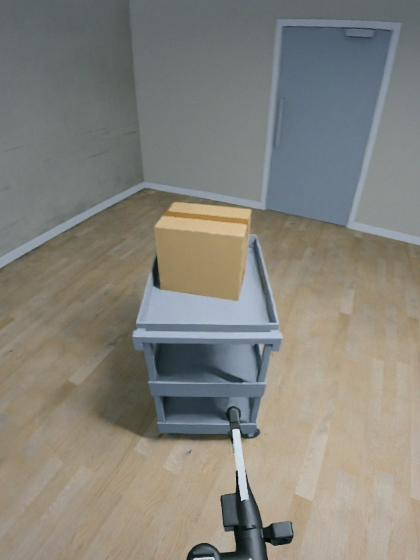

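Call:
move(blocking=false, r1={"base":{"translate_m":0.1},"joints":{"lift_m":0.77}}, r2={"base":{"translate_m":0.1,"strafe_m":0.075}}, cameras=[])

Call:
wait(seconds=2, cameras=[])

Call:
move(blocking=false, r1={"base":{"rotate_rad":1.52}}, r2={"joints":{"arm_m":0.25},"pace":"slow"}, cameras=[])

Call:
wait(seconds=4, cameras=["r1_head_camera"])

Call:
wait(seconds=1, cameras=["r1_head_camera","r1_head_left_camera","r2_head_camera","r2_wrist_camera"])

Scene clock: 70.80 s.
earlier move: r2 done
move: r1 moving; r2 moving
r1.base_odometry: x=-1.313 y=+1.203 heading=+2.400
r1.turned_by_wheels: +0.000
r1.turned_by_imu: +0.000
r1.base_tilt: forward=-1.6 right=+1.3
r1.lidar_m: 1.95 0.86 0.68 0.68 0.74 0.96 2.52 2.75 2.19 2.16 2.30 2.20
r1.base_status: translate_m moving
r1.joint_positions: lift_m=+0.438 arm_m=+0.000 wrist_yaw_rad=+3.194 wrist_pitch_rad=+0.002 wrist_roll_rad=+0.000 gripper_m=+0.056
r1.joint_status: lift_m moving
r1.measured_speeds: translate_m=+0.123 strafe_m=+0.000 rotate_rad=-0.006 lift_m=+0.146 arm_m=+0.000 wrist_yaw_rad=+0.000 wrist_pitch_rad=+0.000 wrist_roll_rad=+0.000
r1.motor_effort: lift_m=+25(27) arm_m=-4(4) wheel_0=+3(7) wheel_1=+5(8) wheel_2=-8(10)
r1.servo_current: wrist_yaw_rad=39(65) wrist_pitch_rad=33(46) wrist_roll_rad=39(52) gripper_m=39(46)
r1.hand_pose: x=-0.1216 y=+0.0722 z=+0.6152 quat_wxyz=(-0.026, -0.001, +0.000, +1.000) (m; r1's base frame)
r1.wrist_depth_mm: - 135 - - - - - / - 120 142 - - - - / - 125 176 - - - - / 110 135 211 - - - - / 215 - - - - - - / 1863 - 194 - 187 - - / 1397 1397 1430 154 1430 1281 -
r2.base_odometry: x=-0.922 y=+0.218 heading=-2.305
r2.turned_by_wheels: +0.067
r2.turned_by_imu: +0.066
r2.base_tilt: forward=-0.7 right=+0.1
r2.lidar_m: 0.71 2.90 2.81 2.90 2.22 2.15 2.29 1.96 1.88 2.00 2.88 0.71
r2.base_status: translate_m moving; strafe_m moving
r2.joint_positions: lift_m=+0.685 arm_m=+0.000 wrist_yaw_rad=+0.003 wrist_pitch_rad=+0.001 wrist_roll_rad=+1.568 gripper_m=+0.080
r2.joint_status: all done
r2.measured_speeds: translate_m=+0.107 strafe_m=+0.078 rotate_rad=+0.005 lift_m=+0.000 arm_m=+0.000 wrist_yaw_rad=+0.000 wrist_pitch_rad=+0.000 wrist_roll_rad=+0.000
r2.motor_effort: lift_m=+21(21) arm_m=-4(4) wheel_0=-2(6) wheel_1=+12(12) wheel_2=-10(12)
r2.servo_current: wrist_yaw_rad=52(52) wrist_pitch_rad=46(46) wrist_roll_rad=52(52) gripper_m=52(59)
r2.hand_pose: x=+0.4595 y=-0.0867 z=+0.8626 quat_wxyz=(+0.708, +0.706, +0.001, +0.001) (m; r2's base frame)
r2.wrist_depth_mm: - - - - - 1708 1118 / - - - 512 - 831 508 / - - 750 530 1118 - 521 / - - 768 539 1118 - 535 / - - 798 549 946 - 549 / - - 193 554 186 559 564 / - - - - - 1708 1138
pictures: none
No camera images: "cameras" was empty.

Scene clock: 71.93 s.
earlier move: r1 moving; r2 done
r1.base_odometry: x=-1.364 y=+1.250 heading=+2.400
r1.turned_by_wheels: +0.000
r1.turned_by_imu: +0.000
r1.base_tilt: forward=-1.6 right=+1.3
r1.lidar_m: 1.90 0.84 0.67 0.70 0.73 0.97 2.61 2.83 2.22 2.17 2.30 2.13
r1.base_status: done
r1.joint_positions: lift_m=+0.716 arm_m=+0.000 wrist_yaw_rad=+3.194 wrist_pitch_rad=+0.002 wrist_roll_rad=+0.000 gripper_m=+0.056
r1.joint_status: lift_m moving
r1.measured_speeds: translate_m=+0.000 strafe_m=+0.000 rotate_rad=+0.000 lift_m=+0.184 arm_m=+0.000 wrist_yaw_rad=+0.000 wrist_pitch_rad=+0.000 wrist_roll_rad=+0.000
r1.motor_effort: lift_m=+25(28) arm_m=-4(4) wheel_0=+2(8) wheel_1=+2(8) wheel_2=+1(10)
r1.servo_current: wrist_yaw_rad=52(65) wrist_pitch_rad=39(46) wrist_roll_rad=46(72) gripper_m=39(46)
r1.hand_pose: x=-0.1216 y=+0.0722 z=+0.8939 quat_wxyz=(-0.026, -0.001, +0.000, +1.000) (m; r1's base frame)
r1.wrist_depth_mm: - 135 - - - - - / - 123 146 - - - - / - 121 191 - - - - / 110 135 206 - - - - / 217 - - - - - - / - - 193 - 188 - - / 1983 - 1983 153 - - -
r2.base_odometry: x=-0.931 y=+0.128 heading=-2.305
r2.turned_by_wheels: +0.000
r2.turned_by_imu: +0.000
r2.base_tilt: forward=-0.7 right=+0.0
r2.lidar_m: 0.63 2.82 2.70 2.94 2.24 2.18 2.34 2.04 1.96 2.11 3.02 0.66
r2.base_status: done
r2.joint_positions: lift_m=+0.685 arm_m=+0.000 wrist_yaw_rad=+0.003 wrist_pitch_rad=+0.001 wrist_roll_rad=+1.568 gripper_m=+0.080
r2.joint_status: all done
r2.measured_speeds: all 0
r2.motor_effort: lift_m=+21(21) arm_m=-4(4) wheel_0=-3(9) wheel_1=+2(12) wheel_2=-5(12)
r2.servo_current: wrist_yaw_rad=39(52) wrist_pitch_rad=46(46) wrist_roll_rad=39(59) gripper_m=52(59)
r2.hand_pose: x=+0.4595 y=-0.0867 z=+0.8626 quat_wxyz=(+0.708, +0.706, +0.001, +0.001) (m; r2's base frame)
r2.wrist_depth_mm: - - - 433 - 809 436 / - - 741 439 - - 445 / - - 661 452 - - 455 / - - 707 469 - - 466 / - - - 732 - - 473 / - - 193 488 191 521 492 / - - - - - 1863 1205
wait: 1.13 of 2 s (r2 has come to rest)
pictures: none
No camera images: "cameras" was empty.

Scene clock: 72.43 s.
earlier move: r1 moving
move: r1 moving; r2 moving
r1.base_odometry: x=-1.364 y=+1.250 heading=+2.652
r1.turned_by_wheels: +0.252
r1.turned_by_imu: +0.253
r1.base_tilt: forward=-1.6 right=+1.2
r1.lidar_m: 1.13 0.66 0.64 0.69 0.86 1.43 2.61 2.45 2.18 2.18 2.33 2.09
r1.base_status: rotate_rad moving
r1.joint_positions: lift_m=+0.768 arm_m=+0.000 wrist_yaw_rad=+3.194 wrist_pitch_rad=+0.002 wrist_roll_rad=+0.000 gripper_m=+0.056
r1.joint_status: lift_m moving
r1.measured_speeds: translate_m=+0.001 strafe_m=+0.000 rotate_rad=+0.980 lift_m=+0.034 arm_m=+0.000 wrist_yaw_rad=+0.000 wrist_pitch_rad=+0.000 wrist_roll_rad=+0.000
r1.motor_effort: lift_m=+26(26) arm_m=-4(4) wheel_0=-7(8) wheel_1=-7(7) wheel_2=-6(7)
r1.servo_current: wrist_yaw_rad=52(59) wrist_pitch_rad=39(52) wrist_roll_rad=52(52) gripper_m=39(46)
r1.hand_pose: x=-0.1216 y=+0.0722 z=+0.9458 quat_wxyz=(-0.026, -0.001, +0.000, +1.000) (m; r1's base frame)
r1.wrist_depth_mm: - 135 - - - - - / - 123 146 - - - - / - 121 191 - - - - / 111 135 206 - - - - / 216 - - - - - - / - - 194 - 187 - - / - - - 153 - - -
r2.base_odometry: x=-0.931 y=+0.128 heading=-2.305
r2.turned_by_wheels: +0.000
r2.turned_by_imu: +0.000
r2.base_tilt: forward=-0.7 right=+0.1
r2.lidar_m: 0.64 2.84 2.73 2.91 2.23 2.18 2.35 2.04 1.98 2.12 3.03 0.66
r2.base_status: not commanded
r2.joint_positions: lift_m=+0.685 arm_m=+0.012 wrist_yaw_rad=+0.003 wrist_pitch_rad=+0.001 wrist_roll_rad=+1.568 gripper_m=+0.080
r2.joint_status: arm_m moving
r2.measured_speeds: translate_m=+0.000 strafe_m=+0.000 rotate_rad=+0.000 lift_m=+0.000 arm_m=+0.049 wrist_yaw_rad=+0.000 wrist_pitch_rad=+0.000 wrist_roll_rad=+0.000
r2.motor_effort: lift_m=+21(21) arm_m=+9(11) wheel_0=-3(3) wheel_1=+2(2) wheel_2=-4(5)
r2.servo_current: wrist_yaw_rad=33(52) wrist_pitch_rad=39(46) wrist_roll_rad=52(59) gripper_m=52(59)
r2.hand_pose: x=+0.4720 y=-0.0867 z=+0.8626 quat_wxyz=(+0.708, +0.706, +0.001, +0.001) (m; r2's base frame)
r2.wrist_depth_mm: - - - 418 - 809 - / - - 715 433 1008 - 433 / - - 654 445 1042 - 445 / - - 691 455 - - 452 / - - - 715 - - 466 / - - 193 473 191 1430 480 / - - - - - 1863 1182
pictures: none
No camera images: "cameras" was empty.

Scene clock: 73.97 s.
earlier move: r1 done; r2 moving
r1.base_odometry: x=-1.364 y=+1.250 heading=-2.363
r1.turned_by_wheels: +1.268
r1.turned_by_imu: +1.274
r1.base_tilt: forward=-1.6 right=+1.2
r1.lidar_m: 0.68 0.71 0.99 2.60 2.73 2.23 2.15 2.31 2.18 2.11 0.91 0.68
r1.base_status: done
r1.joint_positions: lift_m=+0.770 arm_m=+0.000 wrist_yaw_rad=+3.194 wrist_pitch_rad=+0.002 wrist_roll_rad=+0.000 gripper_m=+0.056
r1.joint_status: all done
r1.measured_speeds: all 0
r1.motor_effort: lift_m=+24(26) arm_m=-4(4) wheel_0=-2(10) wheel_1=-1(9) wheel_2=-1(8)
r1.servo_current: wrist_yaw_rad=65(65) wrist_pitch_rad=33(52) wrist_roll_rad=46(65) gripper_m=46(46)
r1.hand_pose: x=-0.1216 y=+0.0722 z=+0.9472 quat_wxyz=(-0.026, -0.001, +0.000, +1.000) (m; r1's base frame)
r1.wrist_depth_mm: - 135 - - - - - / - 123 146 - - - - / - 121 191 - - - - / 110 135 206 - - - - / 216 - - - - - - / - - 194 - 187 - - / - - - 153 - - -
r2.base_odometry: x=-0.931 y=+0.128 heading=-2.305
r2.turned_by_wheels: +0.000
r2.turned_by_imu: +0.000
r2.base_tilt: forward=-0.7 right=+0.1
r2.lidar_m: 0.65 2.81 2.73 2.92 2.25 2.17 2.32 2.05 1.97 2.11 3.01 0.66
r2.base_status: not commanded
r2.joint_positions: lift_m=+0.685 arm_m=+0.154 wrist_yaw_rad=+0.003 wrist_pitch_rad=+0.001 wrist_roll_rad=+1.568 gripper_m=+0.080
r2.joint_status: arm_m moving
r2.measured_speeds: translate_m=+0.000 strafe_m=+0.000 rotate_rad=+0.000 lift_m=+0.000 arm_m=+0.100 wrist_yaw_rad=+0.000 wrist_pitch_rad=+0.000 wrist_roll_rad=+0.000
r2.motor_effort: lift_m=+21(21) arm_m=+8(14) wheel_0=-3(4) wheel_1=+2(2) wheel_2=-4(5)
r2.servo_current: wrist_yaw_rad=39(59) wrist_pitch_rad=39(46) wrist_roll_rad=46(59) gripper_m=52(59)
r2.hand_pose: x=+0.6130 y=-0.0867 z=+0.8626 quat_wxyz=(+0.708, +0.706, +0.001, +0.001) (m; r2's base frame)
r2.wrist_depth_mm: - - - 294 297 788 - / - - 496 301 303 - - / - - 525 309 310 - - / - - 554 317 319 917 - / - - 585 324 325 - - / - - 194 271 191 1618 500 / - - - - 349 353 353
wait: 1.53 of 4 s (r1 has come to rest)
pictures: r1_head_camera
Images, in order (width x height): r1_head_camera 420x560.

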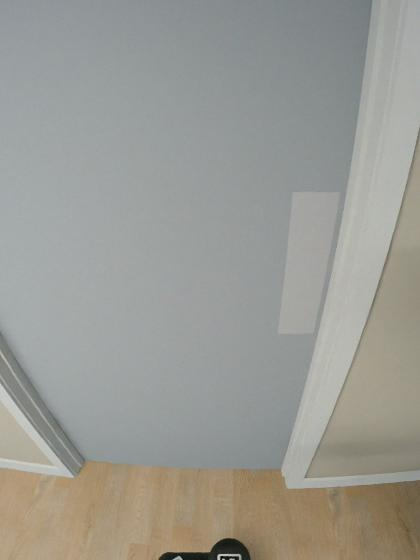

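Scene clock: 74.97 s.
earlier move: r2 moving
r1.base_odometry: x=-1.364 y=+1.250 heading=-2.363
r1.turned_by_wheels: +0.000
r1.turned_by_imu: +0.000
r1.base_tilt: forward=-1.6 right=+1.3
r1.lidar_m: 0.69 0.74 0.98 2.60 2.73 2.22 2.15 2.29 2.17 2.13 0.91 0.66
r1.base_status: done
r1.joint_positions: lift_m=+0.770 arm_m=+0.000 wrist_yaw_rad=+3.194 wrist_pitch_rad=+0.002 wrist_roll_rad=+0.000 gripper_m=+0.056
r1.joint_status: all done
r1.measured_speeds: all 0
r1.motor_effort: lift_m=+24(26) arm_m=-4(4) wheel_0=-2(10) wheel_1=-1(9) wheel_2=-1(8)
r1.servo_current: wrist_yaw_rad=46(65) wrist_pitch_rad=39(52) wrist_roll_rad=33(65) gripper_m=39(46)
r1.hand_pose: x=-0.1216 y=+0.0722 z=+0.9472 quat_wxyz=(-0.026, -0.001, +0.000, +1.000) (m; r1's base frame)
r1.wrist_depth_mm: - 135 - - - - - / - 123 146 - - - - / - 121 192 - - - - / 110 136 206 - - - - / 216 - - - - - - / - - 193 - 188 - - / - - - 153 - - -
r2.base_odometry: x=-0.931 y=+0.128 heading=-2.304
r2.turned_by_wheels: +0.000
r2.turned_by_imu: +0.000
r2.base_tilt: forward=-0.7 right=+0.1
r2.lidar_m: 0.65 2.81 2.72 2.94 2.23 2.18 2.34 2.07 1.99 2.09 3.06 0.66
r2.base_status: not commanded
r2.joint_positions: lift_m=+0.685 arm_m=+0.239 wrist_yaw_rad=+0.001 wrist_pitch_rad=+0.001 wrist_roll_rad=+1.569 gripper_m=+0.080
r2.joint_status: arm_m moving
r2.measured_speeds: translate_m=+0.000 strafe_m=+0.000 rotate_rad=+0.000 lift_m=+0.000 arm_m=+0.048 wrist_yaw_rad=-0.008 wrist_pitch_rad=+0.000 wrist_roll_rad=+0.001
r2.motor_effort: lift_m=+21(21) arm_m=+14(14) wheel_0=+0(4) wheel_1=+2(2) wheel_2=-5(5)
r2.servo_current: wrist_yaw_rad=52(59) wrist_pitch_rad=46(46) wrist_roll_rad=52(59) gripper_m=46(59)
r2.hand_pose: x=+0.6981 y=-0.0872 z=+0.8626 quat_wxyz=(+0.708, +0.706, +0.001, +0.000) (m; r2's base frame)
r2.wrist_depth_mm: - - - 162 219 732 - / - 424 424 165 223 - - / - 449 445 169 229 831 - / - - 473 231 234 842 - / - - 496 178 238 - - / - - 194 181 190 1499 480 / - - - - - 1708 1182
wait: 1.00 s; no rest
pictures: r1_head_camera, r1_head_left_camera, r2_head_camera, r2_wrist_camera
Images, in order (width x height): r1_head_camera 420x560, r1_head_left_camera 420x672, r2_head_camera 420x560, r2_wrist_camera 616x392.

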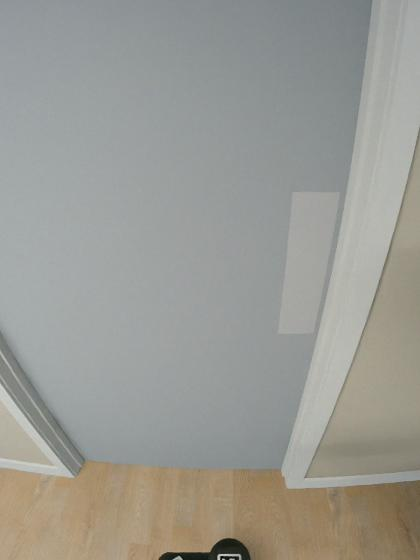

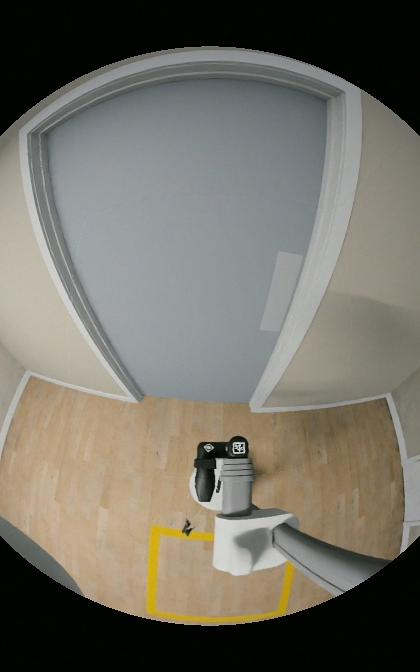

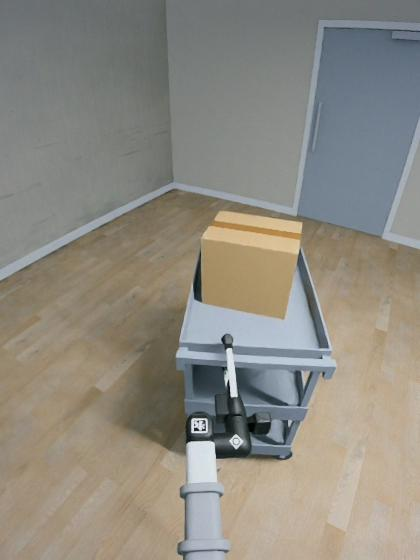

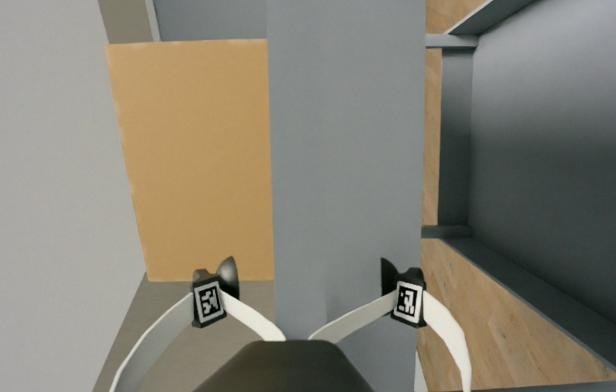

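Call:
move(blocking=false, r1={"base":{"rotate_rad":-0.04}}, r2={"base":{"strafe_m":-0.05}}, cameras=[])

Call:
wait(seconds=1.5, cameras=[])

Call:
move(blocking=false, r1={"base":{"translate_m":0.6},"pace":"slow","contact_limits":{"translate_m":0.9}}, r2={"joints":{"gripper_m":-0.01}}, cameras=[])

Call:
wait(seconds=1.5, cameras=["r2_head_camera","r2_head_left_camera"])

Scene clock: 87.57 s.
earlier move: r2 done
move: r1 moving; r2 moving
r1.base_odometry: x=-1.364 y=+1.250 heading=-2.403
r1.turned_by_wheels: -0.040
r1.turned_by_imu: -0.040
r1.base_tilt: forward=-1.6 right=+1.2
r1.lidar_m: 0.67 0.73 0.96 2.29 2.71 2.25 2.16 2.26 2.18 2.10 0.92 0.66
r1.base_status: rotate_rad moving
r1.joint_positions: lift_m=+0.770 arm_m=+0.000 wrist_yaw_rad=+3.194 wrist_pitch_rad=+0.002 wrist_roll_rad=+0.000 gripper_m=+0.056
r1.joint_status: not commanded
r1.measured_speeds: all 0
r1.motor_effort: lift_m=+24(24) arm_m=-4(4) wheel_0=+0(6) wheel_1=+0(5) wheel_2=+0(4)
r1.servo_current: wrist_yaw_rad=13(52) wrist_pitch_rad=39(52) wrist_roll_rad=33(59) gripper_m=46(46)
r1.hand_pose: x=-0.1216 y=+0.0722 z=+0.9472 quat_wxyz=(-0.026, -0.001, +0.000, +1.000) (m; r1's base frame)
r1.wrist_depth_mm: - 135 - - - - - / - 123 146 - - - - / - 121 191 - - - - / 110 136 207 - - - - / 216 - - - - - - / - - 194 - 187 - - / - - - 153 - - -
r2.base_odometry: x=-0.956 y=+0.151 heading=-2.303
r2.turned_by_wheels: +0.001
r2.turned_by_imu: +0.002
r2.base_tilt: forward=-0.7 right=+0.1
r2.lidar_m: 0.67 2.85 2.74 2.97 2.24 2.18 2.34 1.98 1.95 2.07 2.98 0.67
r2.base_status: strafe_m moving
r2.joint_positions: lift_m=+0.685 arm_m=+0.250 wrist_yaw_rad=+0.003 wrist_pitch_rad=+0.001 wrist_roll_rad=+1.570 gripper_m=+0.080
r2.joint_status: all done
r2.measured_speeds: translate_m=+0.001 strafe_m=-0.104 rotate_rad=-0.005 lift_m=+0.000 arm_m=+0.000 wrist_yaw_rad=+0.006 wrist_pitch_rad=+0.000 wrist_roll_rad=+0.001
r2.motor_effort: lift_m=+21(21) arm_m=+11(11) wheel_0=+14(18) wheel_1=+0(9) wheel_2=-1(4)
r2.servo_current: wrist_yaw_rad=46(59) wrist_pitch_rad=39(52) wrist_roll_rad=33(59) gripper_m=52(59)
r2.hand_pose: x=+0.7091 y=-0.0866 z=+0.8626 quat_wxyz=(+0.707, +0.707, +0.001, +0.001) (m; r2's base frame)
r2.wrist_depth_mm: - - - 158 213 732 - / - 410 413 160 219 - - / - 442 439 166 225 820 - / - 477 466 170 232 831 - / - - 492 177 238 - - / - - 193 180 189 1576 492 / - - - - - 1708 1182
pictures: none
No camera images: "cameras" was empty.

Scene clock: 87.63 s.
earlier move: r1 done; r2 moving
r1.base_odometry: x=-1.364 y=+1.250 heading=-2.403
r1.turned_by_wheels: +0.000
r1.turned_by_imu: +0.000
r1.base_tilt: forward=-1.6 right=+1.3
r1.lidar_m: 0.68 0.72 0.96 2.29 2.69 2.23 2.14 2.26 2.22 2.10 0.92 0.65
r1.base_status: done
r1.joint_positions: lift_m=+0.770 arm_m=+0.000 wrist_yaw_rad=+3.194 wrist_pitch_rad=+0.002 wrist_roll_rad=+0.000 gripper_m=+0.056
r1.joint_status: not commanded
r1.measured_speeds: all 0
r1.motor_effort: lift_m=+23(24) arm_m=-4(4) wheel_0=+1(6) wheel_1=+0(5) wheel_2=+0(4)
r1.servo_current: wrist_yaw_rad=59(59) wrist_pitch_rad=39(52) wrist_roll_rad=59(59) gripper_m=46(46)
r1.hand_pose: x=-0.1216 y=+0.0722 z=+0.9472 quat_wxyz=(-0.026, -0.001, +0.000, +1.000) (m; r1's base frame)
r1.wrist_depth_mm: - 135 - - - - - / - 123 146 - - - - / - 121 191 - - - - / 110 136 206 - - - - / 216 - - - - - - / - - 194 - 188 - - / - - - 153 - - -
r2.base_odometry: x=-0.960 y=+0.155 heading=-2.303
r2.turned_by_wheels: +0.000
r2.turned_by_imu: +0.000
r2.base_tilt: forward=-0.7 right=+0.1
r2.lidar_m: 0.66 2.88 2.75 2.95 2.26 2.19 2.35 2.01 1.95 2.11 2.96 0.64
r2.base_status: strafe_m moving
r2.joint_positions: lift_m=+0.685 arm_m=+0.250 wrist_yaw_rad=+0.003 wrist_pitch_rad=+0.001 wrist_roll_rad=+1.570 gripper_m=+0.080
r2.joint_status: all done
r2.measured_speeds: translate_m=-0.002 strafe_m=-0.079 rotate_rad=+0.005 lift_m=+0.000 arm_m=+0.000 wrist_yaw_rad=+0.000 wrist_pitch_rad=+0.000 wrist_roll_rad=+0.000
r2.motor_effort: lift_m=+21(21) arm_m=+10(11) wheel_0=+8(18) wheel_1=+3(9) wheel_2=-1(4)
r2.servo_current: wrist_yaw_rad=52(59) wrist_pitch_rad=39(52) wrist_roll_rad=52(59) gripper_m=52(59)
r2.hand_pose: x=+0.7091 y=-0.0866 z=+0.8626 quat_wxyz=(+0.707, +0.707, +0.001, +0.001) (m; r2's base frame)
r2.wrist_depth_mm: - - - 159 215 741 - / - 418 415 163 221 - - / - 445 436 167 226 831 - / - 477 466 231 234 842 - / - - 484 178 238 - - / - - 194 182 189 1499 484 / - - - - - 1708 1160
wait: 0.07 of 1.5 s (r1 has come to rest)
pictures: none
No camera images: "cameras" was empty.

Scene clock: 88.13 s.
earlier move: r2 moving
move: r1 moving; r2 moving
r1.base_odometry: x=-1.373 y=+1.241 heading=-2.403
r1.turned_by_wheels: +0.000
r1.turned_by_imu: +0.000
r1.base_tilt: forward=-1.6 right=+1.3
r1.lidar_m: 0.67 0.70 0.97 2.25 2.71 2.26 2.17 2.28 2.23 2.11 0.90 0.66
r1.base_status: translate_m moving
r1.joint_positions: lift_m=+0.770 arm_m=+0.000 wrist_yaw_rad=+3.194 wrist_pitch_rad=+0.002 wrist_roll_rad=+0.000 gripper_m=+0.056
r1.joint_status: not commanded
r1.measured_speeds: translate_m=+0.048 strafe_m=+0.000 rotate_rad=+0.000 lift_m=+0.000 arm_m=+0.000 wrist_yaw_rad=+0.000 wrist_pitch_rad=+0.000 wrist_roll_rad=+0.000
r1.motor_effort: lift_m=+24(24) arm_m=-4(4) wheel_0=+5(5) wheel_1=+3(5) wheel_2=-6(7)
r1.servo_current: wrist_yaw_rad=39(72) wrist_pitch_rad=39(46) wrist_roll_rad=65(65) gripper_m=39(46)
r1.contact_limits: translate_m 0.9
r1.hand_pose: x=-0.1216 y=+0.0722 z=+0.9472 quat_wxyz=(-0.026, -0.001, +0.000, +1.000) (m; r1's base frame)
r1.wrist_depth_mm: - 135 - - - - - / - 123 146 - - - - / - 121 191 - - - - / 111 136 206 - - - - / 216 - - - - - - / - - 194 - 187 - - / - - - 153 - - -
r2.base_odometry: x=-0.968 y=+0.161 heading=-2.304
r2.turned_by_wheels: -0.001
r2.turned_by_imu: -0.001
r2.base_tilt: forward=-0.7 right=+0.1
r2.lidar_m: 0.67 2.87 2.76 2.97 2.28 2.18 2.35 2.02 1.94 2.07 2.98 0.67
r2.base_status: strafe_m moving
r2.joint_positions: lift_m=+0.685 arm_m=+0.250 wrist_yaw_rad=+0.003 wrist_pitch_rad=+0.001 wrist_roll_rad=+1.570 gripper_m=+0.062
r2.joint_status: gripper_m moving
r2.measured_speeds: all 0
r2.motor_effort: lift_m=+21(21) arm_m=+9(11) wheel_0=+7(13) wheel_1=-1(2) wheel_2=-1(1)
r2.servo_current: wrist_yaw_rad=46(59) wrist_pitch_rad=39(46) wrist_roll_rad=46(52) gripper_m=156(156)
r2.hand_pose: x=+0.7092 y=-0.0866 z=+0.8626 quat_wxyz=(+0.707, +0.707, +0.001, +0.001) (m; r2's base frame)
r2.wrist_depth_mm: - - - 167 224 741 - / - 427 424 170 229 798 - / - 449 439 174 233 820 - / - 477 469 178 238 831 - / - - 488 181 243 - - / - - 199 185 187 1708 504 / - - - - - 1708 1205
pictures: none
No camera images: "cameras" was empty.

Scene clock: 89.30 s.
earlier move: r1 moving; r2 done
r1.base_odometry: x=-1.450 y=+1.171 heading=-2.403
r1.turned_by_wheels: +0.000
r1.turned_by_imu: +0.000
r1.base_tilt: forward=-1.6 right=+1.3
r1.lidar_m: 0.54 0.60 0.84 1.87 2.69 2.39 2.28 2.37 2.22 2.09 0.74 0.54
r1.base_status: translate_m moving
r1.joint_positions: lift_m=+0.770 arm_m=+0.000 wrist_yaw_rad=+3.194 wrist_pitch_rad=+0.002 wrist_roll_rad=+0.000 gripper_m=+0.056
r1.joint_status: not commanded
r1.measured_speeds: translate_m=+0.100 strafe_m=+0.000 rotate_rad=+0.001 lift_m=+0.000 arm_m=+0.000 wrist_yaw_rad=+0.000 wrist_pitch_rad=+0.000 wrist_roll_rad=+0.000
r1.motor_effort: lift_m=+24(24) arm_m=-4(4) wheel_0=+2(7) wheel_1=+3(7) wheel_2=-4(7)
r1.servo_current: wrist_yaw_rad=59(72) wrist_pitch_rad=39(46) wrist_roll_rad=39(65) gripper_m=39(46)
r1.contact_limits: translate_m 0.9
r1.hand_pose: x=-0.1216 y=+0.0722 z=+0.9472 quat_wxyz=(-0.026, -0.001, +0.000, +1.000) (m; r1's base frame)
r1.wrist_depth_mm: - 135 - - - - - / - 123 146 - - - - / - 120 191 - - - - / 111 135 206 - - - - / 216 - - - - - - / - - 193 - 187 - - / - - - 153 - - -
r2.base_odometry: x=-0.968 y=+0.161 heading=-2.305
r2.turned_by_wheels: +0.000
r2.turned_by_imu: +0.000
r2.base_tilt: forward=-0.6 right=+0.1
r2.lidar_m: 0.66 2.86 2.76 2.98 2.26 2.20 2.32 1.99 1.94 2.07 2.96 0.65
r2.base_status: done
r2.joint_positions: lift_m=+0.685 arm_m=+0.250 wrist_yaw_rad=+0.002 wrist_pitch_rad=+0.001 wrist_roll_rad=+1.570 gripper_m=-0.008
r2.joint_status: all done
r2.measured_speeds: all 0
r2.motor_effort: lift_m=+21(21) arm_m=+1(11) wheel_0=+1(13) wheel_1=-1(2) wheel_2=-1(1)
r2.servo_current: wrist_yaw_rad=46(59) wrist_pitch_rad=39(46) wrist_roll_rad=39(59) gripper_m=117(208)
r2.hand_pose: x=+0.7095 y=-0.0867 z=+0.8626 quat_wxyz=(+0.707, +0.707, +0.001, +0.001) (m; r2's base frame)
r2.wrist_depth_mm: - - - 160 216 759 - / - 421 421 164 221 - - / - 442 439 168 226 - - / - 469 459 229 232 831 - / - - 488 175 236 - - / - - 186 178 181 1661 504 / - - - - 248 1808 1182
wait: 1.17 of 1.5 s (r2 has come to rest)
pictures: r2_head_camera, r2_head_left_camera
Images, in order (width x height): r2_head_camera 420x560, r2_head_left_camera 420x672.

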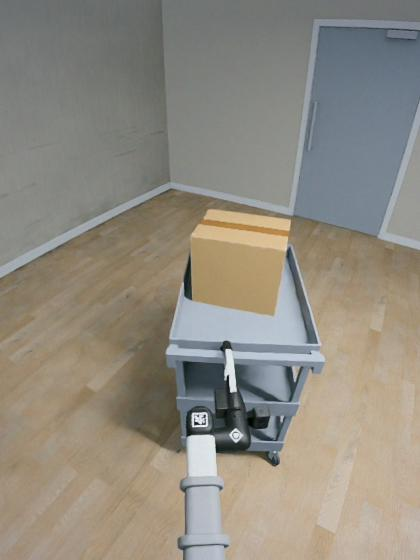

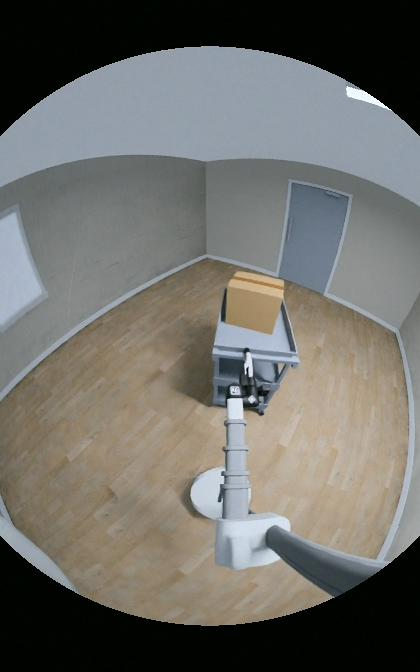

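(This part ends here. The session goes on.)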